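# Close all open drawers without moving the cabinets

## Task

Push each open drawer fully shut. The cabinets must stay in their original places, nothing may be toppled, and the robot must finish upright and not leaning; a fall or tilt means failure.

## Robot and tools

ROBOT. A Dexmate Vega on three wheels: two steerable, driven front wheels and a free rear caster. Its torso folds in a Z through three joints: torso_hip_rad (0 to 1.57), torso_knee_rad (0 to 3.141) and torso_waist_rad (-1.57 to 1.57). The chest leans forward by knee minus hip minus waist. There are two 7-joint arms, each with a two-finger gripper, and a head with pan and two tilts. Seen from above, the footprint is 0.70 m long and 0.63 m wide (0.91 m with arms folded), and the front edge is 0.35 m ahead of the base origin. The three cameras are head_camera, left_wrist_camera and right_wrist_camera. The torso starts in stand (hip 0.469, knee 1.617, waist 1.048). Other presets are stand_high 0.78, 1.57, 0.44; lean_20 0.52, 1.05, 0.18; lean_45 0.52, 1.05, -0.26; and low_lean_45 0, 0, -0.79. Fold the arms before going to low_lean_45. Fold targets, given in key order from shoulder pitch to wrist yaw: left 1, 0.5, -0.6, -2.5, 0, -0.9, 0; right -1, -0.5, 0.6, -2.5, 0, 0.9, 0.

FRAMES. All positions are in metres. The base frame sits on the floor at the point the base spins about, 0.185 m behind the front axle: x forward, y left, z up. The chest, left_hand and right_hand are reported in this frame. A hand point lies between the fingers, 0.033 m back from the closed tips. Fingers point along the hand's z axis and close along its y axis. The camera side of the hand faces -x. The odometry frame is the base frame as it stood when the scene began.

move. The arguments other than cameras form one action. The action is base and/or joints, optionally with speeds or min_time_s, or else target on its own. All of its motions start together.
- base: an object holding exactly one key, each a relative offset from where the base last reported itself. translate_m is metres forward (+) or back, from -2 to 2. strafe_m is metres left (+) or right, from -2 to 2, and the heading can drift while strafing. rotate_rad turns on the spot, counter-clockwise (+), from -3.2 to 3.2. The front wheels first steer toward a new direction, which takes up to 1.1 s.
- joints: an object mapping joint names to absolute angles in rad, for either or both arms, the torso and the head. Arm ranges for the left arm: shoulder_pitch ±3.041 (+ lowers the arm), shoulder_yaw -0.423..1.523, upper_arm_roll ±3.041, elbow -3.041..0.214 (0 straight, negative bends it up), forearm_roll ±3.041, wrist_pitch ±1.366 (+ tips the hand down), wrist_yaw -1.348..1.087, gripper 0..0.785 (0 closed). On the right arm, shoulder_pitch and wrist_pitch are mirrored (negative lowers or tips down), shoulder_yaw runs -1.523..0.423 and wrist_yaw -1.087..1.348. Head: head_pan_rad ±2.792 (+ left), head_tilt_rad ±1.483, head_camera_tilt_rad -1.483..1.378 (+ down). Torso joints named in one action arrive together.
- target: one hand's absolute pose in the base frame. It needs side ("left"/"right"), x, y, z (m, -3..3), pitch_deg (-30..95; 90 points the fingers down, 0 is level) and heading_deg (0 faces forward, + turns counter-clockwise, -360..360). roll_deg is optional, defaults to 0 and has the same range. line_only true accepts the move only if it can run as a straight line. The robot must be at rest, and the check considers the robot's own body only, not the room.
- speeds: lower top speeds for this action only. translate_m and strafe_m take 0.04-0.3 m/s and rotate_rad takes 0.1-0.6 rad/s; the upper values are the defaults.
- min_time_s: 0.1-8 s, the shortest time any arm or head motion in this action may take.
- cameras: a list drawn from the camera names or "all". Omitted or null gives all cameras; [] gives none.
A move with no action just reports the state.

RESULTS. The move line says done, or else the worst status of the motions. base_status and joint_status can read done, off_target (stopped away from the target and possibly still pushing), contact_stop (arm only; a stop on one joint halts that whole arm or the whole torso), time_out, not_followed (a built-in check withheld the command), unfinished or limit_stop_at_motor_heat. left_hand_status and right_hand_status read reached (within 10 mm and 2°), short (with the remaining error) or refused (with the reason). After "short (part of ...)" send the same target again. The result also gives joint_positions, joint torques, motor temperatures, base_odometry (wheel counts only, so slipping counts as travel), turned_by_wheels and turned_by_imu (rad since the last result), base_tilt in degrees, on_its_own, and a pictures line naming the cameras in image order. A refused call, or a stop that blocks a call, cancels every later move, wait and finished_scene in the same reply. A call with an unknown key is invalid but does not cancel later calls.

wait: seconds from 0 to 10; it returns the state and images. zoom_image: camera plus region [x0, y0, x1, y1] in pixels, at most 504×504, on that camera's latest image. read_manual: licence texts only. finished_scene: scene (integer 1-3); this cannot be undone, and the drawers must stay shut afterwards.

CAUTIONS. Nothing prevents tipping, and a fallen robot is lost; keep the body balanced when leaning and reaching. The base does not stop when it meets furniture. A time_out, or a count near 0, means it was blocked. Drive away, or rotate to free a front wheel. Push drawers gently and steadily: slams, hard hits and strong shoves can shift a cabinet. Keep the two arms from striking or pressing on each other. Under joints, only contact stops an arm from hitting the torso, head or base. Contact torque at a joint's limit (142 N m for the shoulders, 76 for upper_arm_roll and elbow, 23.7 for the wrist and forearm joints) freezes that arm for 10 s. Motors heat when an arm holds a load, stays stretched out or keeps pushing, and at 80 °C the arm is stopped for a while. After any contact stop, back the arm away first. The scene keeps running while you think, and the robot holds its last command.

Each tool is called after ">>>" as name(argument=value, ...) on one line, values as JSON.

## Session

>>> move(joints={"head_camera_tilt_rad":0.2}, cameras=["head_camera"])

>>> move(joints={"head_pan_rad":1.3}, cameras=["head_camera"])

>>> move(joints={"head_pan_rad":2.6}, cameras=["head_camera"])

>>> move(joints={"head_pan_rad":-1.3}, cameras=["head_camera"])

>>> move(joints={"head_pan_rad":-2.5}, cameras=["head_camera"])

Scene clock: 0.73 s.
Joint torques (N m): left_arm=[7.53 1.37 -0.34 -5.29 -0.38 -2.14 0.11] | right_arm=[-1.5 0.55 -0.6 -4.76 0.01 2.18 0.05]
Motor temperatures (°C): left_arm=[27 30 30 30 34 38 35] | right_arm=[29 28 29 31 34 35 35]
move: done
base_odometry: x=+0.000 y=+0.000 heading=+0.000
turned_by_wheels: +0.000
turned_by_imu: +0.000
base_tilt: forward=+0.7 right=-0.1
base_status: not commanded
joint_positions: torso_hip_rad=+0.469 torso_knee_rad=+1.617 torso_waist_rad=+1.048 left_shoulder_pitch_rad=+2.199 left_shoulder_yaw_rad=+0.001 left_upper_arm_roll_rad=-0.010 left_elbow_rad=-1.084 left_forearm_roll_rad=+0.015 left_wrist_pitch_rad=-0.506 left_wrist_yaw_rad=-0.016 left_gripper_rad=+0.005 right_shoulder_pitch_rad=-2.184 right_shoulder_yaw_rad=+0.007 right_upper_arm_roll_rad=+0.010 right_elbow_rad=-1.115 right_forearm_roll_rad=+0.008 right_wrist_pitch_rad=+0.481 right_wrist_yaw_rad=-0.008 right_gripper_rad=+0.005 head_pan_rad=+0.000 head_tilt_rad=+0.000 head_camera_tilt_rad=+0.200
joint_status: all done
chest: x=-0.0111 y=+0.0000 z=+1.4155 quat_wxyz=(+0.999, +0.000, +0.050, +0.000) (m; base frame)
left_hand: x=+0.1921 y=+0.2282 z=+0.6022 quat_wxyz=(+0.417, +0.009, +0.909, -0.003) pitch_deg=+40.7 heading_deg=-1.0 roll_deg=+0.2 back=up (m; base frame)
right_hand: x=+0.2143 y=-0.2374 z=+0.6092 quat_wxyz=(+0.427, +0.011, +0.904, -0.007) pitch_deg=+39.5 heading_deg=-1.6 roll_deg=-0.2 back=up (m; base frame)
pictures: head_camera
Images, in order (width x height): head_camera 896x560.

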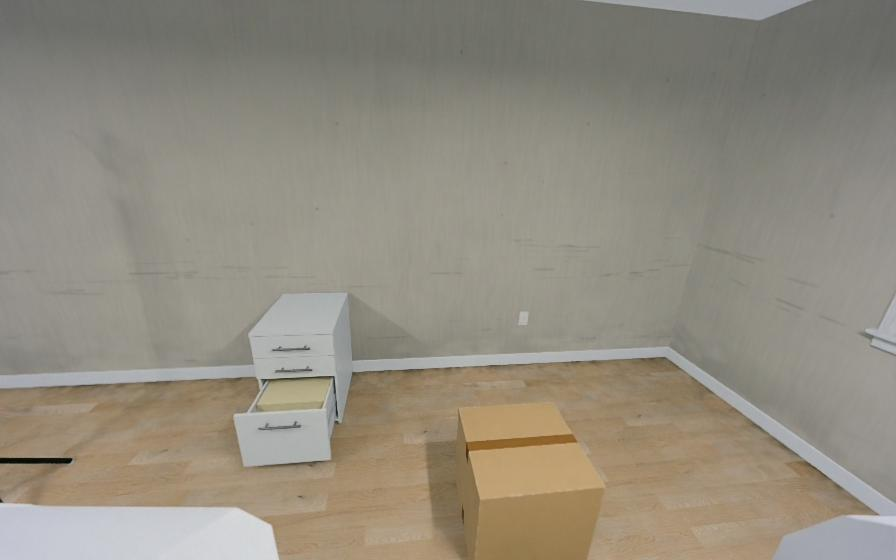

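Scene clock: 2.27 s.
Joint torques (N m): left_arm=[6.86 0.06 -1.11 -6.53 0.06 -1.74 0.16] | right_arm=[-2.71 0.1 -0.39 -5.32 -0.02 1.97 0.02]
Motor temperatures (°C): left_arm=[27 30 30 30 34 38 35] | right_arm=[29 28 29 31 34 35 35]
move: done
base_odometry: x=+0.000 y=+0.000 heading=+0.000
turned_by_wheels: +0.000
turned_by_imu: +0.000
base_tilt: forward=+0.6 right=-0.1
base_status: not commanded
joint_positions: torso_hip_rad=+0.469 torso_knee_rad=+1.617 torso_waist_rad=+1.048 left_shoulder_pitch_rad=+2.199 left_shoulder_yaw_rad=+0.001 left_upper_arm_roll_rad=-0.010 left_elbow_rad=-1.084 left_forearm_roll_rad=+0.015 left_wrist_pitch_rad=-0.506 left_wrist_yaw_rad=-0.016 left_gripper_rad=+0.005 right_shoulder_pitch_rad=-2.184 right_shoulder_yaw_rad=+0.007 right_upper_arm_roll_rad=+0.010 right_elbow_rad=-1.115 right_forearm_roll_rad=+0.008 right_wrist_pitch_rad=+0.481 right_wrist_yaw_rad=-0.008 right_gripper_rad=+0.005 head_pan_rad=+1.300 head_tilt_rad=+0.000 head_camera_tilt_rad=+0.200
joint_status: all done
chest: x=-0.0111 y=+0.0000 z=+1.4155 quat_wxyz=(+0.999, +0.000, +0.050, +0.000) (m; base frame)
left_hand: x=+0.1921 y=+0.2282 z=+0.6022 quat_wxyz=(+0.417, +0.009, +0.909, -0.003) pitch_deg=+40.7 heading_deg=-1.0 roll_deg=+0.2 back=up (m; base frame)
right_hand: x=+0.2143 y=-0.2374 z=+0.6092 quat_wxyz=(+0.427, +0.011, +0.904, -0.007) pitch_deg=+39.5 heading_deg=-1.6 roll_deg=-0.2 back=up (m; base frame)
pictures: head_camera
Images, in order (width x height): head_camera 896x560.

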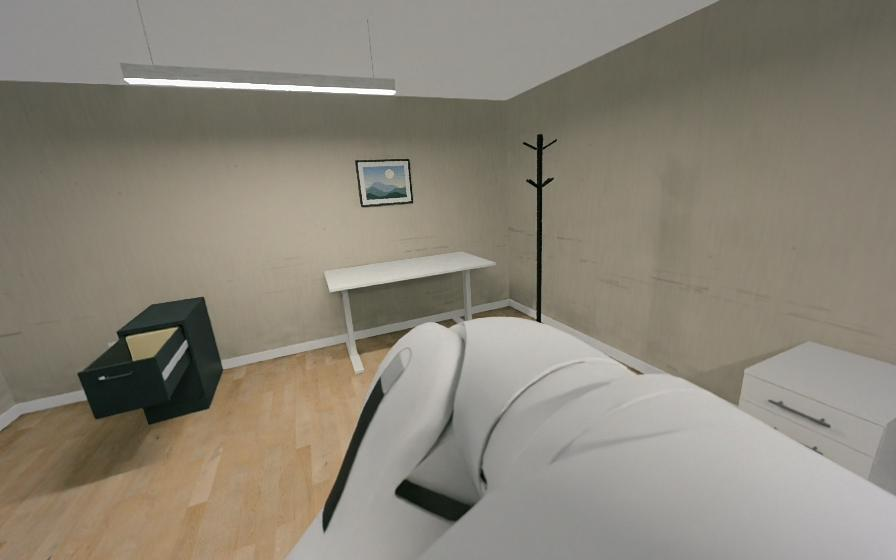

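Scene clock: 3.80 s.
Joint torques (N m): left_arm=[3.7 1.51 2.52 -4.64 0.16 -1.59 0.19] | right_arm=[-3.45 1.12 -0.85 -4.88 -0.09 2.51 -0.05]
Motor temperatures (°C): left_arm=[27 30 30 30 34 38 35] | right_arm=[29 28 29 31 34 35 35]
move: done
base_odometry: x=+0.000 y=+0.000 heading=+0.000
turned_by_wheels: +0.000
turned_by_imu: +0.000
base_tilt: forward=+0.7 right=+0.0
base_status: not commanded
joint_positions: torso_hip_rad=+0.469 torso_knee_rad=+1.617 torso_waist_rad=+1.048 left_shoulder_pitch_rad=+2.199 left_shoulder_yaw_rad=+0.001 left_upper_arm_roll_rad=-0.010 left_elbow_rad=-1.084 left_forearm_roll_rad=+0.015 left_wrist_pitch_rad=-0.506 left_wrist_yaw_rad=-0.016 left_gripper_rad=+0.005 right_shoulder_pitch_rad=-2.184 right_shoulder_yaw_rad=+0.007 right_upper_arm_roll_rad=+0.010 right_elbow_rad=-1.115 right_forearm_roll_rad=+0.008 right_wrist_pitch_rad=+0.481 right_wrist_yaw_rad=-0.008 right_gripper_rad=+0.005 head_pan_rad=+2.600 head_tilt_rad=+0.000 head_camera_tilt_rad=+0.200
joint_status: all done
chest: x=-0.0111 y=+0.0000 z=+1.4155 quat_wxyz=(+0.999, +0.000, +0.050, +0.000) (m; base frame)
left_hand: x=+0.1921 y=+0.2282 z=+0.6022 quat_wxyz=(+0.417, +0.009, +0.909, -0.003) pitch_deg=+40.7 heading_deg=-1.0 roll_deg=+0.2 back=up (m; base frame)
right_hand: x=+0.2143 y=-0.2374 z=+0.6092 quat_wxyz=(+0.427, +0.011, +0.904, -0.007) pitch_deg=+39.5 heading_deg=-1.6 roll_deg=-0.2 back=up (m; base frame)
pictures: head_camera
Images, in order (width x height): head_camera 896x560.

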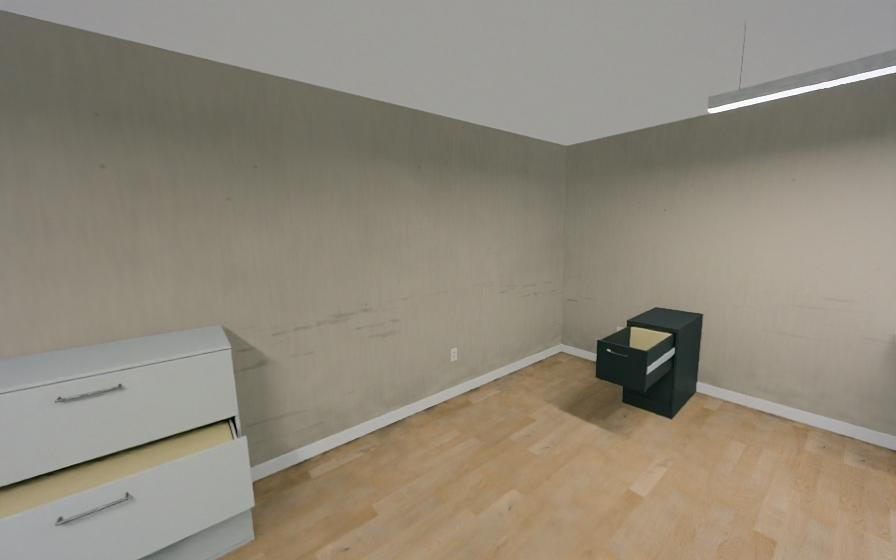

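Scene clock: 7.07 s.
Joint torques (N m): left_arm=[4.25 1.81 0.68 -3.54 -0.55 -2.5 0.14] | right_arm=[-2.94 0.2 -0.52 -4.26 -0.05 2.33 0.09]
Motor temperatures (°C): left_arm=[27 30 30 30 34 38 35] | right_arm=[29 28 29 31 34 35 35]
move: done
base_odometry: x=+0.000 y=+0.000 heading=+0.000
turned_by_wheels: +0.000
turned_by_imu: +0.001
base_tilt: forward=+0.6 right=+0.0
base_status: not commanded
joint_positions: torso_hip_rad=+0.469 torso_knee_rad=+1.617 torso_waist_rad=+1.048 left_shoulder_pitch_rad=+2.199 left_shoulder_yaw_rad=+0.001 left_upper_arm_roll_rad=-0.010 left_elbow_rad=-1.084 left_forearm_roll_rad=+0.015 left_wrist_pitch_rad=-0.506 left_wrist_yaw_rad=-0.016 left_gripper_rad=+0.005 right_shoulder_pitch_rad=-2.184 right_shoulder_yaw_rad=+0.007 right_upper_arm_roll_rad=+0.010 right_elbow_rad=-1.115 right_forearm_roll_rad=+0.008 right_wrist_pitch_rad=+0.481 right_wrist_yaw_rad=-0.008 right_gripper_rad=+0.005 head_pan_rad=-1.300 head_tilt_rad=+0.000 head_camera_tilt_rad=+0.200
joint_status: all done
chest: x=-0.0111 y=+0.0000 z=+1.4155 quat_wxyz=(+0.999, +0.000, +0.050, +0.000) (m; base frame)
left_hand: x=+0.1921 y=+0.2282 z=+0.6022 quat_wxyz=(+0.417, +0.009, +0.909, -0.003) pitch_deg=+40.7 heading_deg=-1.0 roll_deg=+0.2 back=up (m; base frame)
right_hand: x=+0.2143 y=-0.2374 z=+0.6092 quat_wxyz=(+0.427, +0.011, +0.904, -0.007) pitch_deg=+39.5 heading_deg=-1.6 roll_deg=-0.2 back=up (m; base frame)
pictures: head_camera
Images, in order (width x height): head_camera 896x560.

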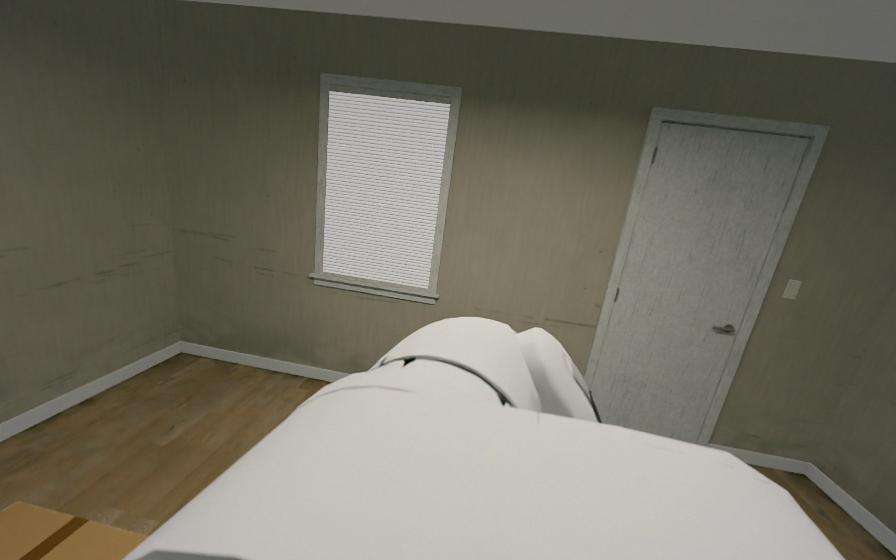

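Scene clock: 8.53 s.
Joint torques (N m): left_arm=[4.4 -1.3 0.91 -5.13 -0.33 -1.68 0.21] | right_arm=[-1.78 1.19 -0.87 -4.67 -0.06 2.64 0.03]
Motor temperatures (°C): left_arm=[27 30 30 30 34 38 35] | right_arm=[29 28 29 31 34 35 35]
move: done
base_odometry: x=+0.000 y=+0.000 heading=+0.000
turned_by_wheels: +0.000
turned_by_imu: +0.000
base_tilt: forward=+0.7 right=-0.1
base_status: not commanded
joint_positions: torso_hip_rad=+0.469 torso_knee_rad=+1.617 torso_waist_rad=+1.048 left_shoulder_pitch_rad=+2.199 left_shoulder_yaw_rad=+0.001 left_upper_arm_roll_rad=-0.010 left_elbow_rad=-1.084 left_forearm_roll_rad=+0.015 left_wrist_pitch_rad=-0.506 left_wrist_yaw_rad=-0.016 left_gripper_rad=+0.005 right_shoulder_pitch_rad=-2.184 right_shoulder_yaw_rad=+0.007 right_upper_arm_roll_rad=+0.010 right_elbow_rad=-1.115 right_forearm_roll_rad=+0.008 right_wrist_pitch_rad=+0.481 right_wrist_yaw_rad=-0.008 right_gripper_rad=+0.005 head_pan_rad=-2.500 head_tilt_rad=+0.000 head_camera_tilt_rad=+0.200
joint_status: all done
chest: x=-0.0111 y=+0.0000 z=+1.4155 quat_wxyz=(+0.999, +0.000, +0.050, +0.000) (m; base frame)
left_hand: x=+0.1921 y=+0.2282 z=+0.6022 quat_wxyz=(+0.417, +0.009, +0.909, -0.003) pitch_deg=+40.7 heading_deg=-1.0 roll_deg=+0.2 back=up (m; base frame)
right_hand: x=+0.2143 y=-0.2374 z=+0.6092 quat_wxyz=(+0.427, +0.011, +0.904, -0.007) pitch_deg=+39.5 heading_deg=-1.6 roll_deg=-0.2 back=up (m; base frame)
pictures: head_camera
Images, in order (width x height): head_camera 896x560.

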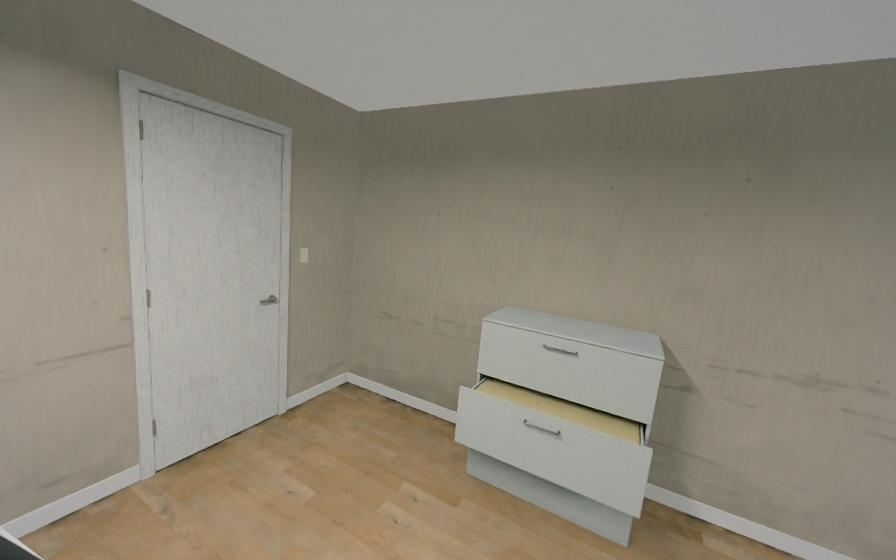

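>>> move(joints={"left_shoulder_pitch_rad":1,"left_shoulder_yaw_rad":0.5,"left_upper_arm_roll_rad":-0.6,"left_elbow_rad":-2.5,"left_forearm_roll_rad":0,"left_wrist_pitch_rad":-0.9,"left_wrist_yaw_rad":0,"head_pan_rad":0,"head_camera_tilt_rad":-0.2}, base={"rotate_rad":0.11}, cameras=[])

>>> move(target={"side":"right","x":0.5,"y":-0.25,"z":0.75,"pitch_deg":35,"heading_deg":0}, cameras=[])

>>> move(target={"side":"right","x":0.73,"y":-0.2,"z":1.17,"pitch_deg":0,"heading_deg":0}, cameras=["head_camera"])

>>> move(base={"strafe_m":0.8}, cameras=[])

>>> move(joints={"torso_hip_rad":0.0,"torso_knee_rad":0.2,"torso_waist_rad":-0.5,"head_camera_tilt_rad":-0.2})

Scene clock: 58.63 s.
Joint torques (N m): left_arm=[-8.41 3.08 -4.36 -0.85 -0.33 2.64 0.87] | right_arm=[-2.46 0.6 -0.69 -4.4 -0.01 1.9 0.01]
Motor temperatures (°C): left_arm=[27 30 30 30 34 38 35] | right_arm=[29 28 29 31 34 35 35]
move: done
base_odometry: x=+0.000 y=+0.000 heading=+0.110
turned_by_wheels: +0.110
turned_by_imu: +0.109
base_tilt: forward=+0.7 right=-0.1
base_status: done
joint_positions: torso_hip_rad=+0.469 torso_knee_rad=+1.617 torso_waist_rad=+1.048 left_shoulder_pitch_rad=+1.005 left_shoulder_yaw_rad=+0.497 left_upper_arm_roll_rad=-0.597 left_elbow_rad=-2.494 left_forearm_roll_rad=+0.000 left_wrist_pitch_rad=-0.898 left_wrist_yaw_rad=+0.000 left_gripper_rad=+0.005 right_shoulder_pitch_rad=-2.184 right_shoulder_yaw_rad=+0.007 right_upper_arm_roll_rad=+0.010 right_elbow_rad=-1.115 right_forearm_roll_rad=+0.008 right_wrist_pitch_rad=+0.481 right_wrist_yaw_rad=-0.008 right_gripper_rad=+0.005 head_pan_rad=+0.000 head_tilt_rad=+0.000 head_camera_tilt_rad=-0.200
joint_status: all done
chest: x=-0.0111 y=+0.0000 z=+1.4155 quat_wxyz=(+0.999, +0.000, +0.050, +0.000) (m; base frame)
left_hand: x=-0.0192 y=+0.1559 z=+1.7192 quat_wxyz=(+0.842, +0.204, -0.392, +0.309) pitch_deg=-37.5 heading_deg=-132.5 roll_deg=-7.3 back=down (m; base frame)
right_hand: x=+0.2143 y=-0.2374 z=+0.6092 quat_wxyz=(+0.427, +0.011, +0.904, -0.007) pitch_deg=+39.5 heading_deg=-1.6 roll_deg=-0.2 back=up (m; base frame)
pictures: none
No camera images: "cameras" was empty.

Scene clock: 62.90 s.
Joint torques (N m): left_arm=[-10.51 6.72 -5.13 0.6 -0.35 2.1 0.65] | right_arm=[13.76 -7.86 1.25 -10.38 -0.82 0.98 0.13]
Motor temperatures (°C): left_arm=[27 30 30 30 34 38 35] | right_arm=[29 28 29 31 34 35 35]
move: done
base_odometry: x=+0.000 y=+0.000 heading=+0.110
turned_by_wheels: +0.000
turned_by_imu: +0.001
base_tilt: forward=+0.6 right=+0.0
base_status: not commanded
joint_positions: torso_hip_rad=+0.469 torso_knee_rad=+1.617 torso_waist_rad=+1.048 left_shoulder_pitch_rad=+1.000 left_shoulder_yaw_rad=+0.500 left_upper_arm_roll_rad=-0.600 left_elbow_rad=-2.500 left_forearm_roll_rad=+0.000 left_wrist_pitch_rad=-0.900 left_wrist_yaw_rad=+0.000 left_gripper_rad=+0.005 right_shoulder_pitch_rad=-1.736 right_shoulder_yaw_rad=-0.685 right_upper_arm_roll_rad=-0.541 right_elbow_rad=-1.672 right_forearm_roll_rad=+0.756 right_wrist_pitch_rad=-0.054 right_wrist_yaw_rad=-0.481 right_gripper_rad=+0.005 head_pan_rad=+0.000 head_tilt_rad=+0.000 head_camera_tilt_rad=-0.200
joint_status: not commanded
chest: x=-0.0111 y=+0.0000 z=+1.4155 quat_wxyz=(+0.999, +0.000, +0.050, +0.000) (m; base frame)
left_hand: x=-0.0238 y=+0.1532 z=+1.7166 quat_wxyz=(+0.839, +0.205, -0.398, +0.310) pitch_deg=-36.8 heading_deg=-132.5 roll_deg=-6.9 back=down (m; base frame)
right_hand: x=+0.4995 y=-0.2507 z=+0.7493 quat_wxyz=(+0.463, +0.001, +0.886, +0.000) pitch_deg=+34.9 heading_deg=-0.1 roll_deg=+0.0 back=up (m; base frame)
right_hand_status: reached (checked arc [the straight line was blocked], planned for 2.7 s): 1 mm and 0.2 deg off.
pictures: none
No camera images: "cameras" was empty.

Scene clock: 66.20 s.
Joint torques (N m): left_arm=[-8.41 5.43 -2.58 -0.75 -0.39 1.73 0.45] | right_arm=[18.56 -1.51 12.03 -11.35 -1.91 1.74 -0.31]
Motor temperatures (°C): left_arm=[27 30 30 30 34 38 35] | right_arm=[29 28 29 31 34 35 35]
move: done
base_odometry: x=+0.000 y=+0.000 heading=+0.110
turned_by_wheels: +0.000
turned_by_imu: +0.001
base_tilt: forward=+0.7 right=+0.0
base_status: not commanded
joint_positions: torso_hip_rad=+0.469 torso_knee_rad=+1.617 torso_waist_rad=+1.048 left_shoulder_pitch_rad=+1.000 left_shoulder_yaw_rad=+0.500 left_upper_arm_roll_rad=-0.600 left_elbow_rad=-2.500 left_forearm_roll_rad=+0.000 left_wrist_pitch_rad=-0.900 left_wrist_yaw_rad=+0.000 left_gripper_rad=+0.005 right_shoulder_pitch_rad=-1.296 right_shoulder_yaw_rad=-0.636 right_upper_arm_roll_rad=-0.479 right_elbow_rad=-1.940 right_forearm_roll_rad=+0.660 right_wrist_pitch_rad=-0.187 right_wrist_yaw_rad=-0.606 right_gripper_rad=+0.005 head_pan_rad=+0.000 head_tilt_rad=+0.000 head_camera_tilt_rad=-0.200
joint_status: not commanded
chest: x=-0.0111 y=+0.0000 z=+1.4155 quat_wxyz=(+0.999, +0.000, +0.050, +0.000) (m; base frame)
left_hand: x=-0.0238 y=+0.1532 z=+1.7166 quat_wxyz=(+0.839, +0.205, -0.398, +0.310) pitch_deg=-36.8 heading_deg=-132.5 roll_deg=-6.9 back=down (m; base frame)
right_hand: x=+0.7286 y=-0.2003 z=+1.1629 quat_wxyz=(+0.704, +0.000, +0.710, +0.000) pitch_deg=+0.5 heading_deg=+0.0 roll_deg=+0.0 back=up (m; base frame)
right_hand_status: reached (checked arc [a long move], planned for 1.7 s): 7 mm and 0.5 deg off.
pictures: head_camera
Images, in order (width x height): head_camera 896x560.

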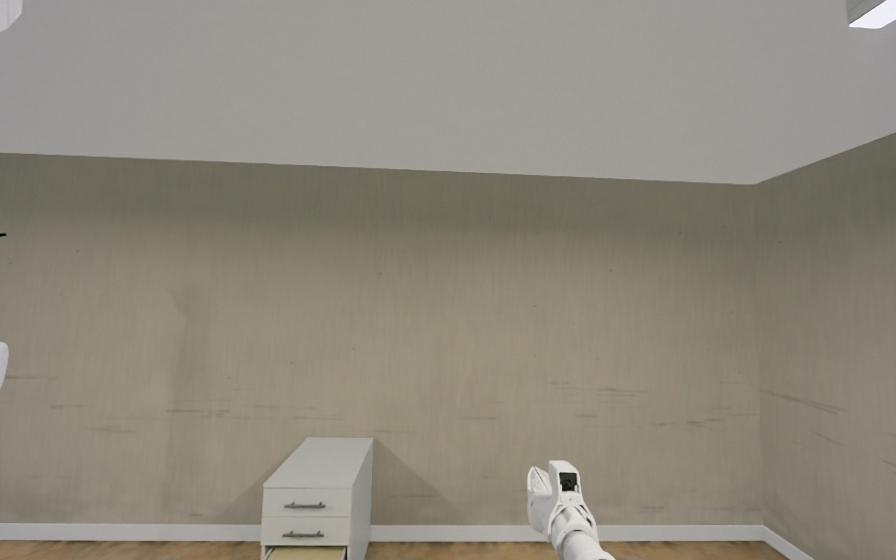

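Scene clock: 71.43 s.
Joint torques (N m): left_arm=[-7.88 8.21 -1.85 1.07 0.15 1.72 0.21] | right_arm=[20.03 -1.54 11.96 -11.38 -1.75 1.97 -0.03]
Motor temperatures (°C): left_arm=[27 30 30 30 34 38 35] | right_arm=[30 28 30 31 34 35 35]
move: done
base_odometry: x=-0.095 y=+0.792 heading=+0.122
turned_by_wheels: +0.012
turned_by_imu: +0.006
base_tilt: forward=+0.6 right=+0.0
base_status: done
joint_positions: torso_hip_rad=+0.469 torso_knee_rad=+1.617 torso_waist_rad=+1.048 left_shoulder_pitch_rad=+1.000 left_shoulder_yaw_rad=+0.500 left_upper_arm_roll_rad=-0.600 left_elbow_rad=-2.500 left_forearm_roll_rad=+0.000 left_wrist_pitch_rad=-0.900 left_wrist_yaw_rad=+0.000 left_gripper_rad=+0.005 right_shoulder_pitch_rad=-1.290 right_shoulder_yaw_rad=-0.636 right_upper_arm_roll_rad=-0.478 right_elbow_rad=-1.943 right_forearm_roll_rad=+0.659 right_wrist_pitch_rad=-0.189 right_wrist_yaw_rad=-0.608 right_gripper_rad=+0.005 head_pan_rad=+0.000 head_tilt_rad=+0.000 head_camera_tilt_rad=-0.200
joint_status: not commanded
chest: x=-0.0111 y=+0.0000 z=+1.4155 quat_wxyz=(+0.999, +0.000, +0.050, +0.000) (m; base frame)
left_hand: x=-0.0238 y=+0.1532 z=+1.7166 quat_wxyz=(+0.839, +0.205, -0.398, +0.310) pitch_deg=-36.8 heading_deg=-132.5 roll_deg=-6.9 back=down (m; base frame)
right_hand: x=+0.7298 y=-0.1999 z=+1.1692 quat_wxyz=(+0.707, +0.000, +0.708, +0.000) pitch_deg=+0.1 heading_deg=+0.0 roll_deg=+0.0 back=up (m; base frame)
pictures: none
No camera images: "cameras" was empty.

Scene clock: 78.43 s.
Joint torques (N m): left_arm=[-6.7 6.15 -4.02 -3.61 -1.19 1.04 0.39] | right_arm=[11.84 -0.8 7.77 -11.16 -1.5 1.51 -0.04]
Motor temperatures (°C): left_arm=[27 30 30 30 34 38 35] | right_arm=[30 28 30 32 34 35 35]
move: done
base_odometry: x=-0.095 y=+0.792 heading=+0.122
turned_by_wheels: +0.000
turned_by_imu: +0.001
base_tilt: forward=+0.6 right=-0.1
base_status: not commanded
joint_positions: torso_hip_rad=+0.000 torso_knee_rad=+0.200 torso_waist_rad=-0.500 left_shoulder_pitch_rad=+1.000 left_shoulder_yaw_rad=+0.500 left_upper_arm_roll_rad=-0.600 left_elbow_rad=-2.500 left_forearm_roll_rad=+0.000 left_wrist_pitch_rad=-0.900 left_wrist_yaw_rad=+0.000 left_gripper_rad=+0.005 right_shoulder_pitch_rad=-1.290 right_shoulder_yaw_rad=-0.636 right_upper_arm_roll_rad=-0.478 right_elbow_rad=-1.943 right_forearm_roll_rad=+0.659 right_wrist_pitch_rad=-0.189 right_wrist_yaw_rad=-0.608 right_gripper_rad=+0.005 head_pan_rad=+0.000 head_tilt_rad=+0.000 head_camera_tilt_rad=-0.200
joint_status: all done
chest: x=+0.0230 y=+0.0000 z=+0.9402 quat_wxyz=(+0.939, +0.000, +0.343, +0.000) (m; base frame)
left_hand: x=+0.1826 y=+0.1532 z=+1.1960 quat_wxyz=(+0.919, +0.287, -0.133, +0.235) pitch_deg=-53.1 heading_deg=-100.4 roll_deg=-50.8 back=down (m; base frame)
right_hand: x=+0.4955 y=-0.1999 z=+0.3187 quat_wxyz=(+0.466, +0.000, +0.885, +0.000) pitch_deg=+34.4 heading_deg=+0.0 roll_deg=+0.0 back=up (m; base frame)
pictures: head_camera, left_wrist_camera, right_wrist_camera
Images, in order (width x height): head_camera 896x560, left_wrist_camera 672x420, right_wrist_camera 672x420.

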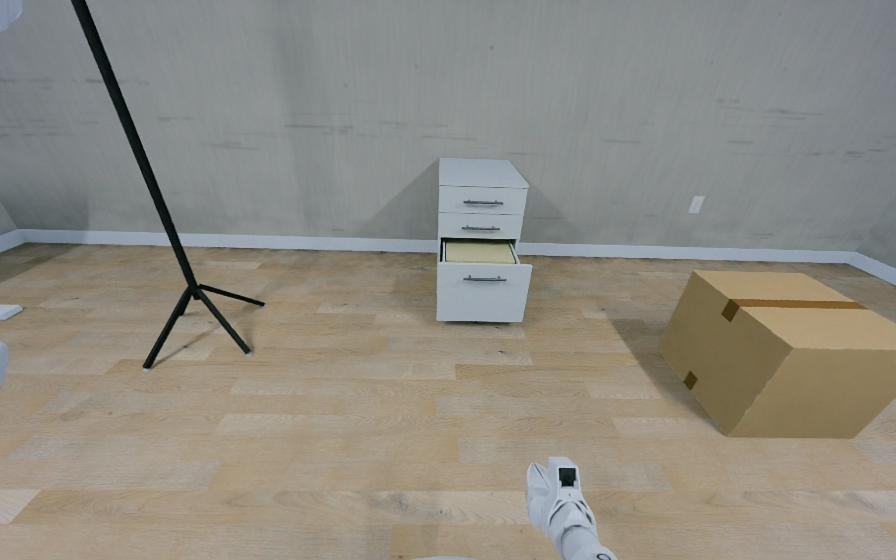

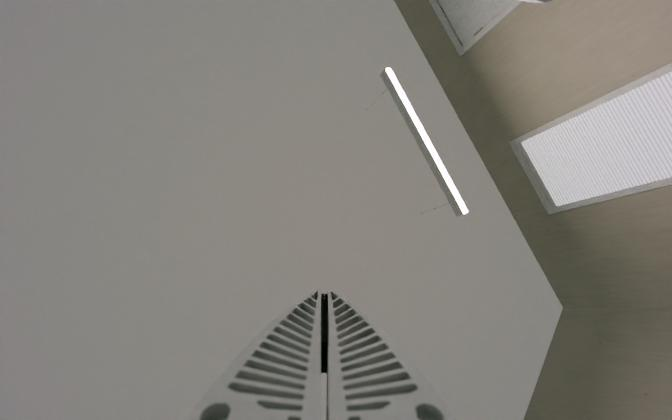

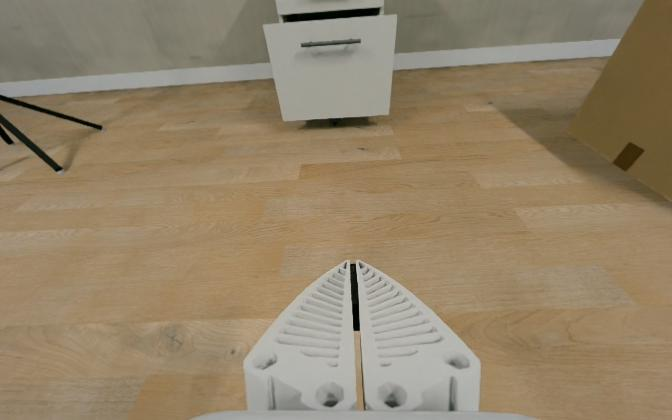

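>>> move(base={"rotate_rad":-0.085}, cameras=[])

>>> move(target={"side":"right","x":0.62,"y":-0.08,"z":0.24,"pitch_deg":30,"heading_deg":0}, cameras=[])

>>> move(base={"translate_m":0.6}, cameras=["head_camera","right_wrist_camera"])

Scene clock: 93.70 s.
Joint torques (N m): left_arm=[-7.92 8.57 -7.13 -4.89 -0.45 0.92 1.12] | right_arm=[10.91 -1.38 7.91 -11.27 -1.58 1.82 -0.07]
Motor temperatures (°C): left_arm=[27 30 30 30 34 38 35] | right_arm=[30 28 30 32 34 35 35]
move: done
base_odometry: x=-0.095 y=+0.792 heading=+0.037
turned_by_wheels: -0.085
turned_by_imu: -0.083
base_tilt: forward=+0.6 right=-0.1
base_status: done
joint_positions: torso_hip_rad=+0.000 torso_knee_rad=+0.200 torso_waist_rad=-0.500 left_shoulder_pitch_rad=+1.000 left_shoulder_yaw_rad=+0.500 left_upper_arm_roll_rad=-0.600 left_elbow_rad=-2.500 left_forearm_roll_rad=+0.000 left_wrist_pitch_rad=-0.900 left_wrist_yaw_rad=+0.000 left_gripper_rad=+0.005 right_shoulder_pitch_rad=-1.290 right_shoulder_yaw_rad=-0.636 right_upper_arm_roll_rad=-0.478 right_elbow_rad=-1.943 right_forearm_roll_rad=+0.659 right_wrist_pitch_rad=-0.189 right_wrist_yaw_rad=-0.608 right_gripper_rad=+0.005 head_pan_rad=+0.000 head_tilt_rad=+0.000 head_camera_tilt_rad=-0.200
joint_status: not commanded
chest: x=+0.0230 y=+0.0000 z=+0.9402 quat_wxyz=(+0.939, +0.000, +0.343, +0.000) (m; base frame)
left_hand: x=+0.1826 y=+0.1532 z=+1.1960 quat_wxyz=(+0.919, +0.287, -0.133, +0.235) pitch_deg=-53.1 heading_deg=-100.4 roll_deg=-50.8 back=down (m; base frame)
right_hand: x=+0.4955 y=-0.1999 z=+0.3187 quat_wxyz=(+0.466, +0.000, +0.885, +0.000) pitch_deg=+34.4 heading_deg=+0.0 roll_deg=+0.0 back=up (m; base frame)
pictures: none
No camera images: "cameras" was empty.

Scene clock: 94.00 s.
Joint torques (N m): left_arm=[-7.53 8.38 -6.94 -2.08 -0.75 0.52 0.75] | right_arm=[10.89 -1.81 7.56 -11.58 -1.47 2.03 -0.1]
Motor temperatures (°C): left_arm=[27 30 30 30 34 38 35] | right_arm=[30 28 30 32 34 35 35]
move: refused
base_odometry: x=-0.095 y=+0.792 heading=+0.037
turned_by_wheels: +0.000
turned_by_imu: +0.000
base_tilt: forward=+0.7 right=-0.1
base_status: not commanded
joint_positions: torso_hip_rad=+0.000 torso_knee_rad=+0.200 torso_waist_rad=-0.500 left_shoulder_pitch_rad=+1.000 left_shoulder_yaw_rad=+0.500 left_upper_arm_roll_rad=-0.600 left_elbow_rad=-2.500 left_forearm_roll_rad=+0.000 left_wrist_pitch_rad=-0.900 left_wrist_yaw_rad=+0.000 left_gripper_rad=+0.005 right_shoulder_pitch_rad=-1.290 right_shoulder_yaw_rad=-0.636 right_upper_arm_roll_rad=-0.478 right_elbow_rad=-1.943 right_forearm_roll_rad=+0.659 right_wrist_pitch_rad=-0.189 right_wrist_yaw_rad=-0.608 right_gripper_rad=+0.005 head_pan_rad=+0.000 head_tilt_rad=+0.000 head_camera_tilt_rad=-0.200
joint_status: not commanded
chest: x=+0.0230 y=+0.0000 z=+0.9402 quat_wxyz=(+0.939, +0.000, +0.343, +0.000) (m; base frame)
left_hand: x=+0.1826 y=+0.1532 z=+1.1960 quat_wxyz=(+0.919, +0.287, -0.133, +0.235) pitch_deg=-53.1 heading_deg=-100.4 roll_deg=-50.8 back=down (m; base frame)
right_hand: x=+0.4955 y=-0.1999 z=+0.3187 quat_wxyz=(+0.466, +0.000, +0.885, +0.000) pitch_deg=+34.4 heading_deg=+0.0 roll_deg=+0.0 back=up (m; base frame)
right_hand_status: refused: the best posture that gets there brings the right forearm into the torso, as the model's coarse spheres have them (needs 2.6 cm clear). Nothing moved.
pictures: none
No camera images: "cameras" was empty.

not run: a stop came earlier in this reply.

>>> move(target={"side":"right","x":0.62,"y":-0.22,"z":0.24,"pitch_deg":32,"heading_deg":0}, cameras=["head_camera"])

Scene clock: 120.53 s.
Joint torques (N m): left_arm=[-5.59 6.47 -5.1 -1.66 -0.39 1.89 0.47] | right_arm=[15.99 1.02 0.27 -5.67 -1.07 2.28 0.32]
Motor temperatures (°C): left_arm=[27 30 30 30 34 38 35] | right_arm=[30 28 30 32 34 35 35]
move: done
base_odometry: x=-0.095 y=+0.792 heading=+0.037
turned_by_wheels: +0.000
turned_by_imu: +0.001
base_tilt: forward=+0.6 right=-0.1
base_status: not commanded
joint_positions: torso_hip_rad=+0.000 torso_knee_rad=+0.200 torso_waist_rad=-0.500 left_shoulder_pitch_rad=+1.000 left_shoulder_yaw_rad=+0.500 left_upper_arm_roll_rad=-0.600 left_elbow_rad=-2.500 left_forearm_roll_rad=+0.000 left_wrist_pitch_rad=-0.900 left_wrist_yaw_rad=+0.000 left_gripper_rad=+0.005 right_shoulder_pitch_rad=-0.876 right_shoulder_yaw_rad=-0.394 right_upper_arm_roll_rad=-0.567 right_elbow_rad=-1.197 right_forearm_roll_rad=+0.593 right_wrist_pitch_rad=+0.036 right_wrist_yaw_rad=-0.328 right_gripper_rad=+0.005 head_pan_rad=+0.000 head_tilt_rad=+0.000 head_camera_tilt_rad=-0.200
joint_status: not commanded
chest: x=+0.0230 y=+0.0000 z=+0.9402 quat_wxyz=(+0.939, +0.000, +0.343, +0.000) (m; base frame)
left_hand: x=+0.1826 y=+0.1532 z=+1.1960 quat_wxyz=(+0.919, +0.287, -0.133, +0.235) pitch_deg=-53.1 heading_deg=-100.4 roll_deg=-50.8 back=down (m; base frame)
right_hand: x=+0.6189 y=-0.2202 z=+0.2401 quat_wxyz=(+0.484, +0.000, +0.875, +0.000) pitch_deg=+32.1 heading_deg=+0.0 roll_deg=+0.0 back=up (m; base frame)
right_hand_status: reached (straight line, planned for 2.7 s): 1 mm and 0.1 deg off.
pictures: head_camera
Images, in order (width x height): head_camera 896x560.

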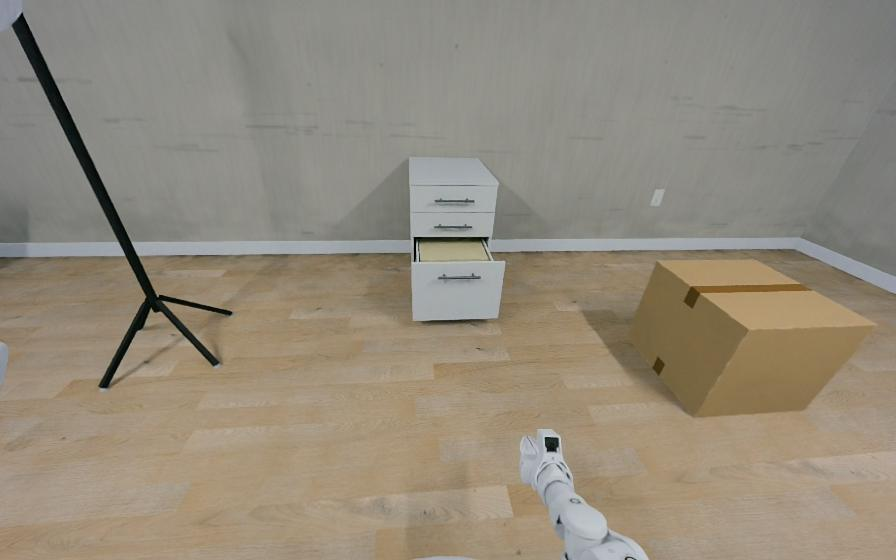

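>>> move(base={"rotate_rad":0.018}, cameras=[])

>>> move(base={"strafe_m":0.145}, cameras=[])

>>> move(base={"translate_m":0.67})

Scene clock: 129.40 s.
Joint torques (N m): left_arm=[-8.25 8.56 -7.07 -3.25 -0.59 1 0.89] | right_arm=[16.56 -0.19 0.04 -5.8 -1.07 2.43 0.37]
Motor temperatures (°C): left_arm=[27 30 30 30 34 38 35] | right_arm=[30 28 30 32 34 35 35]
move: done
base_odometry: x=-0.095 y=+0.792 heading=+0.055
turned_by_wheels: +0.018
turned_by_imu: +0.018
base_tilt: forward=+0.7 right=-0.1
base_status: done
joint_positions: torso_hip_rad=+0.000 torso_knee_rad=+0.200 torso_waist_rad=-0.500 left_shoulder_pitch_rad=+1.000 left_shoulder_yaw_rad=+0.500 left_upper_arm_roll_rad=-0.600 left_elbow_rad=-2.500 left_forearm_roll_rad=+0.000 left_wrist_pitch_rad=-0.900 left_wrist_yaw_rad=+0.000 left_gripper_rad=+0.005 right_shoulder_pitch_rad=-0.872 right_shoulder_yaw_rad=-0.392 right_upper_arm_roll_rad=-0.567 right_elbow_rad=-1.191 right_forearm_roll_rad=+0.592 right_wrist_pitch_rad=+0.038 right_wrist_yaw_rad=-0.326 right_gripper_rad=+0.005 head_pan_rad=+0.000 head_tilt_rad=+0.000 head_camera_tilt_rad=-0.200
joint_status: not commanded
chest: x=+0.0230 y=+0.0000 z=+0.9402 quat_wxyz=(+0.939, +0.000, +0.343, +0.000) (m; base frame)
left_hand: x=+0.1826 y=+0.1532 z=+1.1960 quat_wxyz=(+0.919, +0.287, -0.133, +0.235) pitch_deg=-53.1 heading_deg=-100.4 roll_deg=-50.8 back=down (m; base frame)
right_hand: x=+0.6197 y=-0.2202 z=+0.2397 quat_wxyz=(+0.484, +0.000, +0.875, +0.000) pitch_deg=+32.0 heading_deg=+0.0 roll_deg=+0.0 back=up (m; base frame)
pictures: none
No camera images: "cameras" was empty.

Scene clock: 131.67 s.
Joint torques (N m): left_arm=[-6.05 5.73 -7.68 -5.31 -0.39 1.26 0.99] | right_arm=[15.53 -0.39 -0.04 -5.2 -1.02 1.94 0.19]
Motor temperatures (°C): left_arm=[27 30 30 30 34 38 35] | right_arm=[30 28 30 32 34 35 35]
move: done
base_odometry: x=-0.103 y=+0.937 heading=+0.057
turned_by_wheels: +0.002
turned_by_imu: +0.001
base_tilt: forward=+0.7 right=-0.1
base_status: done
joint_positions: torso_hip_rad=+0.000 torso_knee_rad=+0.200 torso_waist_rad=-0.500 left_shoulder_pitch_rad=+1.000 left_shoulder_yaw_rad=+0.500 left_upper_arm_roll_rad=-0.600 left_elbow_rad=-2.500 left_forearm_roll_rad=+0.000 left_wrist_pitch_rad=-0.900 left_wrist_yaw_rad=+0.000 left_gripper_rad=+0.005 right_shoulder_pitch_rad=-0.872 right_shoulder_yaw_rad=-0.392 right_upper_arm_roll_rad=-0.567 right_elbow_rad=-1.191 right_forearm_roll_rad=+0.592 right_wrist_pitch_rad=+0.038 right_wrist_yaw_rad=-0.326 right_gripper_rad=+0.005 head_pan_rad=+0.000 head_tilt_rad=+0.000 head_camera_tilt_rad=-0.200
joint_status: not commanded
chest: x=+0.0230 y=+0.0000 z=+0.9402 quat_wxyz=(+0.939, +0.000, +0.343, +0.000) (m; base frame)
left_hand: x=+0.1826 y=+0.1532 z=+1.1960 quat_wxyz=(+0.919, +0.287, -0.133, +0.235) pitch_deg=-53.1 heading_deg=-100.4 roll_deg=-50.8 back=down (m; base frame)
right_hand: x=+0.6197 y=-0.2201 z=+0.2397 quat_wxyz=(+0.484, +0.000, +0.875, +0.000) pitch_deg=+32.0 heading_deg=+0.0 roll_deg=+0.0 back=up (m; base frame)
pictures: none
No camera images: "cameras" was empty.

Scene clock: 135.97 s.
Joint torques (N m): left_arm=[-7.52 6.72 -5.7 -4.53 -0.21 1.97 0.69] | right_arm=[14.86 0.2 0.49 -5.02 -1.11 2.51 0.17]
Motor temperatures (°C): left_arm=[27 30 30 30 34 38 35] | right_arm=[30 28 30 32 34 35 35]
move: done
base_odometry: x=+0.566 y=+0.976 heading=+0.056
turned_by_wheels: -0.001
turned_by_imu: +0.000
base_tilt: forward=+0.6 right=-0.1
base_status: done
joint_positions: torso_hip_rad=+0.000 torso_knee_rad=+0.200 torso_waist_rad=-0.500 left_shoulder_pitch_rad=+1.000 left_shoulder_yaw_rad=+0.500 left_upper_arm_roll_rad=-0.600 left_elbow_rad=-2.500 left_forearm_roll_rad=+0.000 left_wrist_pitch_rad=-0.900 left_wrist_yaw_rad=+0.000 left_gripper_rad=+0.005 right_shoulder_pitch_rad=-0.872 right_shoulder_yaw_rad=-0.392 right_upper_arm_roll_rad=-0.567 right_elbow_rad=-1.191 right_forearm_roll_rad=+0.592 right_wrist_pitch_rad=+0.038 right_wrist_yaw_rad=-0.326 right_gripper_rad=+0.005 head_pan_rad=+0.000 head_tilt_rad=+0.000 head_camera_tilt_rad=-0.200
joint_status: not commanded
chest: x=+0.0230 y=+0.0000 z=+0.9402 quat_wxyz=(+0.939, +0.000, +0.343, +0.000) (m; base frame)
left_hand: x=+0.1826 y=+0.1532 z=+1.1960 quat_wxyz=(+0.919, +0.287, -0.133, +0.235) pitch_deg=-53.1 heading_deg=-100.4 roll_deg=-50.8 back=down (m; base frame)
right_hand: x=+0.6197 y=-0.2201 z=+0.2396 quat_wxyz=(+0.484, +0.000, +0.875, +0.000) pitch_deg=+32.0 heading_deg=+0.0 roll_deg=+0.0 back=up (m; base frame)
pictures: head_camera, left_wrist_camera, right_wrist_camera
Images, in order (width x height): head_camera 896x560, left_wrist_camera 672x420, right_wrist_camera 672x420.

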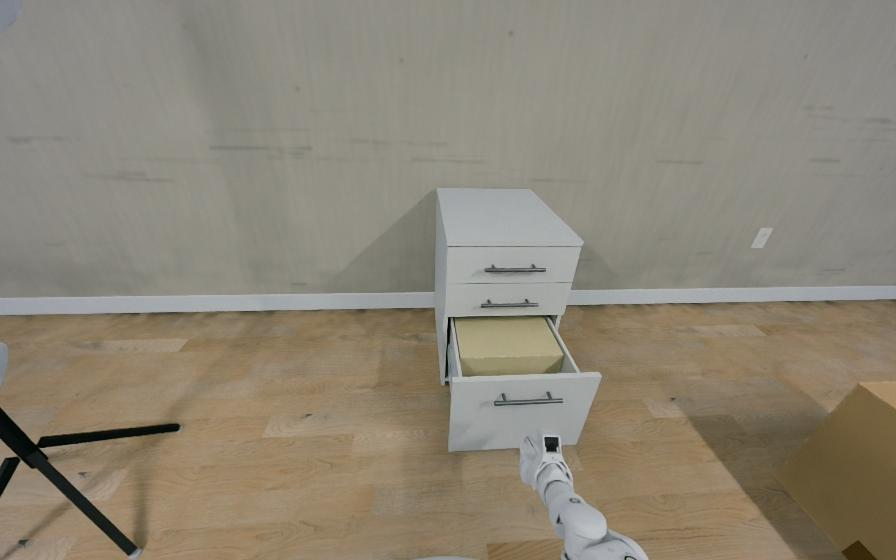

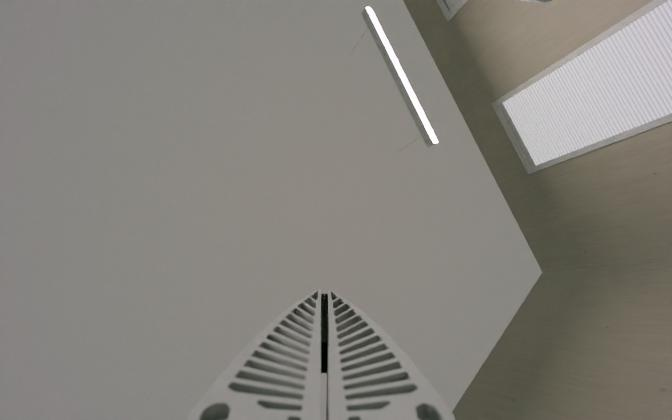

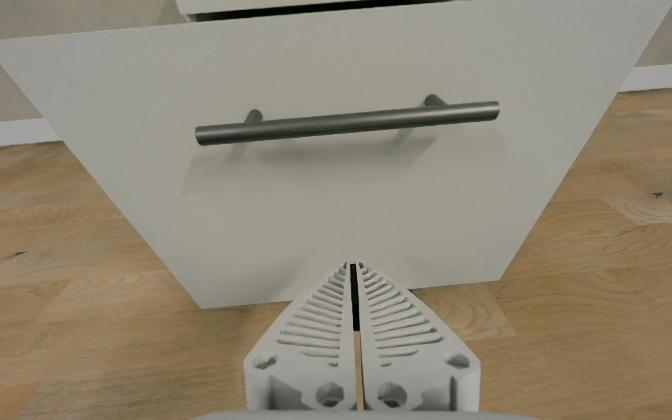

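>>> move(base={"rotate_rad":0.03}, cameras=[])

>>> move(base={"translate_m":0.12}, speeds={"translate_m":0.1})

Scene clock: 144.20 s.
Joint torques (N m): left_arm=[-5.13 5.22 -4.37 -2.49 -0.54 2.37 1.01] | right_arm=[14.73 0.28 0.49 -6.86 -1.03 2.05 0.23]
Motor temperatures (°C): left_arm=[27 30 30 30 34 38 35] | right_arm=[31 28 30 32 34 35 35]
move: done
base_odometry: x=+0.566 y=+0.976 heading=+0.086
turned_by_wheels: +0.030
turned_by_imu: +0.028
base_tilt: forward=+0.7 right=-0.1
base_status: done
joint_positions: torso_hip_rad=+0.000 torso_knee_rad=+0.200 torso_waist_rad=-0.500 left_shoulder_pitch_rad=+1.000 left_shoulder_yaw_rad=+0.500 left_upper_arm_roll_rad=-0.600 left_elbow_rad=-2.500 left_forearm_roll_rad=+0.000 left_wrist_pitch_rad=-0.900 left_wrist_yaw_rad=+0.000 left_gripper_rad=+0.005 right_shoulder_pitch_rad=-0.872 right_shoulder_yaw_rad=-0.392 right_upper_arm_roll_rad=-0.567 right_elbow_rad=-1.191 right_forearm_roll_rad=+0.592 right_wrist_pitch_rad=+0.038 right_wrist_yaw_rad=-0.326 right_gripper_rad=+0.005 head_pan_rad=+0.000 head_tilt_rad=+0.000 head_camera_tilt_rad=-0.200
joint_status: not commanded
chest: x=+0.0230 y=+0.0000 z=+0.9402 quat_wxyz=(+0.939, +0.000, +0.343, +0.000) (m; base frame)
left_hand: x=+0.1826 y=+0.1532 z=+1.1960 quat_wxyz=(+0.919, +0.287, -0.133, +0.235) pitch_deg=-53.1 heading_deg=-100.4 roll_deg=-50.8 back=down (m; base frame)
right_hand: x=+0.6197 y=-0.2201 z=+0.2396 quat_wxyz=(+0.484, +0.000, +0.875, +0.000) pitch_deg=+32.0 heading_deg=+0.0 roll_deg=+0.0 back=up (m; base frame)
pictures: none
No camera images: "cameras" was empty.

Scene clock: 146.53 s.
Joint torques (N m): left_arm=[-7.69 5.75 -5.77 -4.31 -1.17 1.84 0.99] | right_arm=[14.8 -0.53 5.19 -8.64 -1.12 2.06 -0.21]
Motor temperatures (°C): left_arm=[27 30 30 30 34 38 35] | right_arm=[31 28 30 32 34 35 35]
move: done
base_odometry: x=+0.685 y=+0.987 heading=+0.086
turned_by_wheels: +0.000
turned_by_imu: +0.000
base_tilt: forward=+0.6 right=-0.1
base_status: done
joint_positions: torso_hip_rad=+0.000 torso_knee_rad=+0.200 torso_waist_rad=-0.500 left_shoulder_pitch_rad=+1.000 left_shoulder_yaw_rad=+0.500 left_upper_arm_roll_rad=-0.600 left_elbow_rad=-2.500 left_forearm_roll_rad=+0.000 left_wrist_pitch_rad=-0.900 left_wrist_yaw_rad=+0.000 left_gripper_rad=+0.005 right_shoulder_pitch_rad=-0.872 right_shoulder_yaw_rad=-0.392 right_upper_arm_roll_rad=-0.568 right_elbow_rad=-1.191 right_forearm_roll_rad=+0.592 right_wrist_pitch_rad=+0.038 right_wrist_yaw_rad=-0.326 right_gripper_rad=+0.005 head_pan_rad=+0.000 head_tilt_rad=+0.000 head_camera_tilt_rad=-0.200
joint_status: not commanded
chest: x=+0.0231 y=+0.0000 z=+0.9402 quat_wxyz=(+0.939, +0.000, +0.343, +0.000) (m; base frame)
left_hand: x=+0.1826 y=+0.1532 z=+1.1960 quat_wxyz=(+0.919, +0.287, -0.133, +0.235) pitch_deg=-53.1 heading_deg=-100.4 roll_deg=-50.8 back=down (m; base frame)
right_hand: x=+0.6195 y=-0.2200 z=+0.2395 quat_wxyz=(+0.484, +0.000, +0.875, +0.000) pitch_deg=+32.1 heading_deg=+0.0 roll_deg=+0.0 back=up (m; base frame)
pictures: head_camera, left_wrist_camera, right_wrist_camera
Images, in order (width x height): head_camera 896x560, left_wrist_camera 672x420, right_wrist_camera 672x420.

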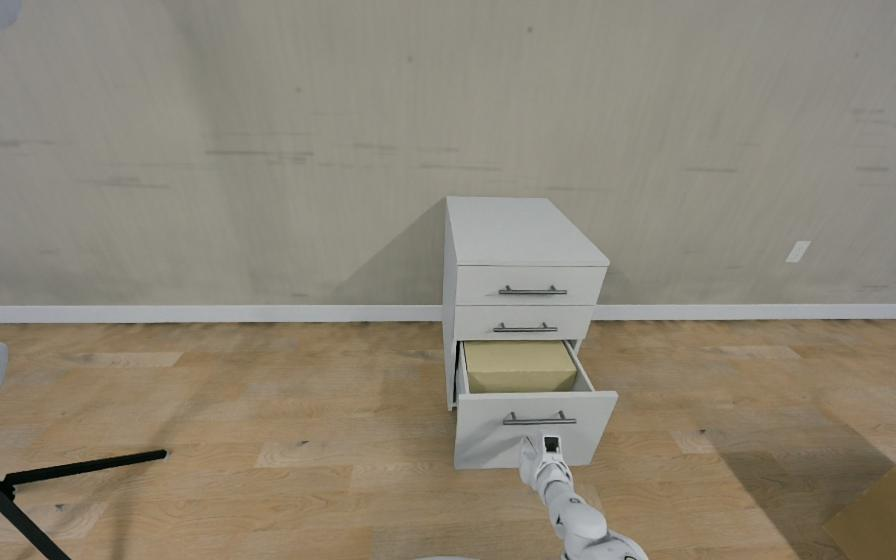

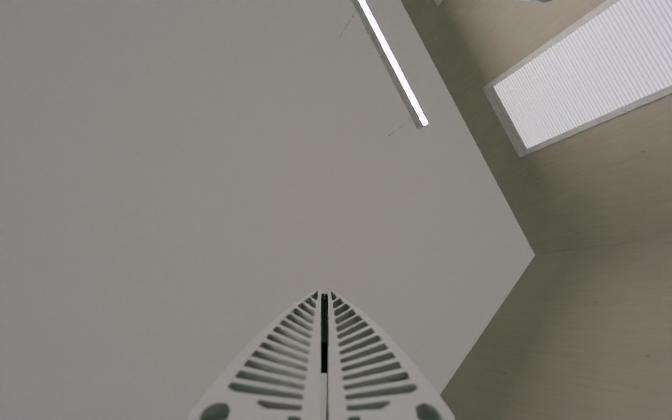

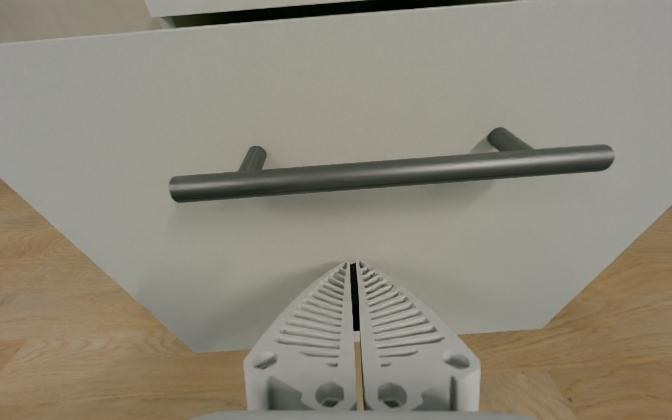

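>>> move(base={"translate_m":0.34}, speeds={"translate_m":0.1})

Scene clock: 154.10 s.
Joint torques (N m): left_arm=[-4.81 6.38 -5.29 -4.37 -0.87 1.14 0.78] | right_arm=[80.38 -8.16 46.53 -25.29 -7.66 19.9 -7.49]
Motor temperatures (°C): left_arm=[27 30 30 30 34 38 35] | right_arm=[32 28 31 32 34 38 35]
move: done
base_odometry: x=+1.023 y=+1.017 heading=+0.085
turned_by_wheels: -0.001
turned_by_imu: -0.052
base_tilt: forward=+0.6 right=-0.1
base_status: done
joint_positions: torso_hip_rad=+0.000 torso_knee_rad=+0.200 torso_waist_rad=-0.500 left_shoulder_pitch_rad=+1.000 left_shoulder_yaw_rad=+0.500 left_upper_arm_roll_rad=-0.600 left_elbow_rad=-2.500 left_forearm_roll_rad=+0.000 left_wrist_pitch_rad=-0.900 left_wrist_yaw_rad=+0.000 left_gripper_rad=+0.005 right_shoulder_pitch_rad=-0.876 right_shoulder_yaw_rad=-0.392 right_upper_arm_roll_rad=-0.571 right_elbow_rad=-1.190 right_forearm_roll_rad=+0.594 right_wrist_pitch_rad=+0.021 right_wrist_yaw_rad=-0.324 right_gripper_rad=+0.005 head_pan_rad=+0.000 head_tilt_rad=+0.000 head_camera_tilt_rad=-0.200
joint_status: not commanded
chest: x=+0.0229 y=+0.0000 z=+0.9403 quat_wxyz=(+0.939, +0.000, +0.343, +0.000) (m; base frame)
left_hand: x=+0.1824 y=+0.1532 z=+1.1960 quat_wxyz=(+0.919, +0.287, -0.133, +0.235) pitch_deg=-53.1 heading_deg=-100.4 roll_deg=-50.8 back=down (m; base frame)
right_hand: x=+0.6119 y=-0.2179 z=+0.2302 quat_wxyz=(+0.474, -0.003, +0.880, +0.000) pitch_deg=+33.4 heading_deg=+0.2 roll_deg=-0.2 back=up (m; base frame)
pictures: head_camera, left_wrist_camera, right_wrist_camera
Images, in order (width x height): head_camera 896x560, left_wrist_camera 672x420, right_wrist_camera 672x420.

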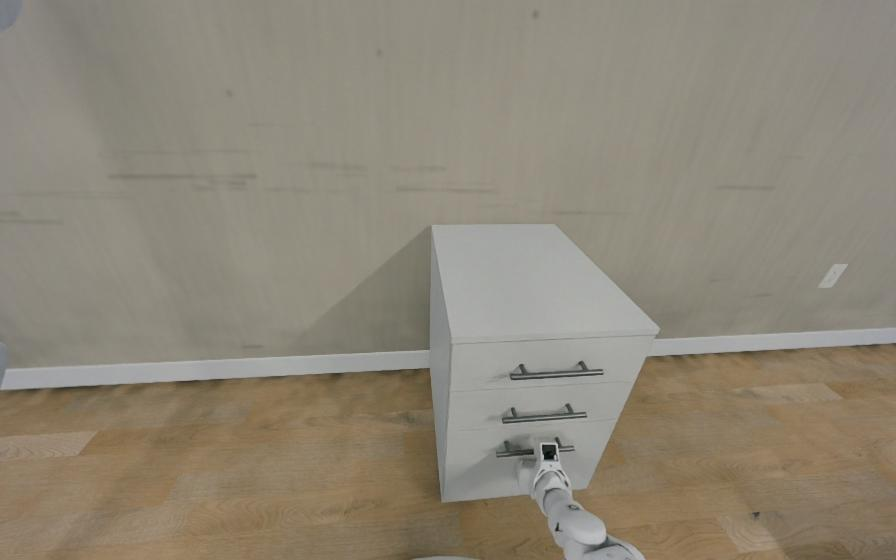

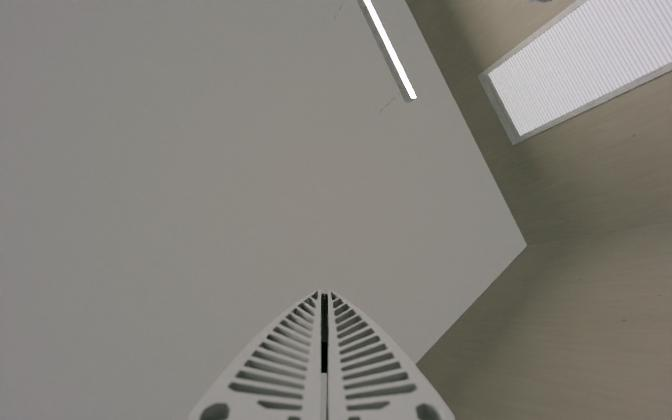

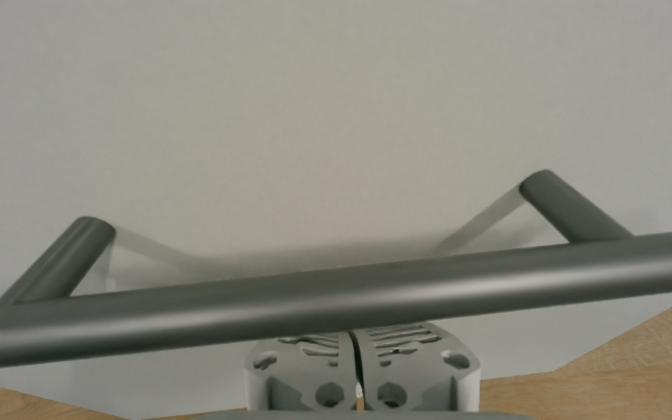

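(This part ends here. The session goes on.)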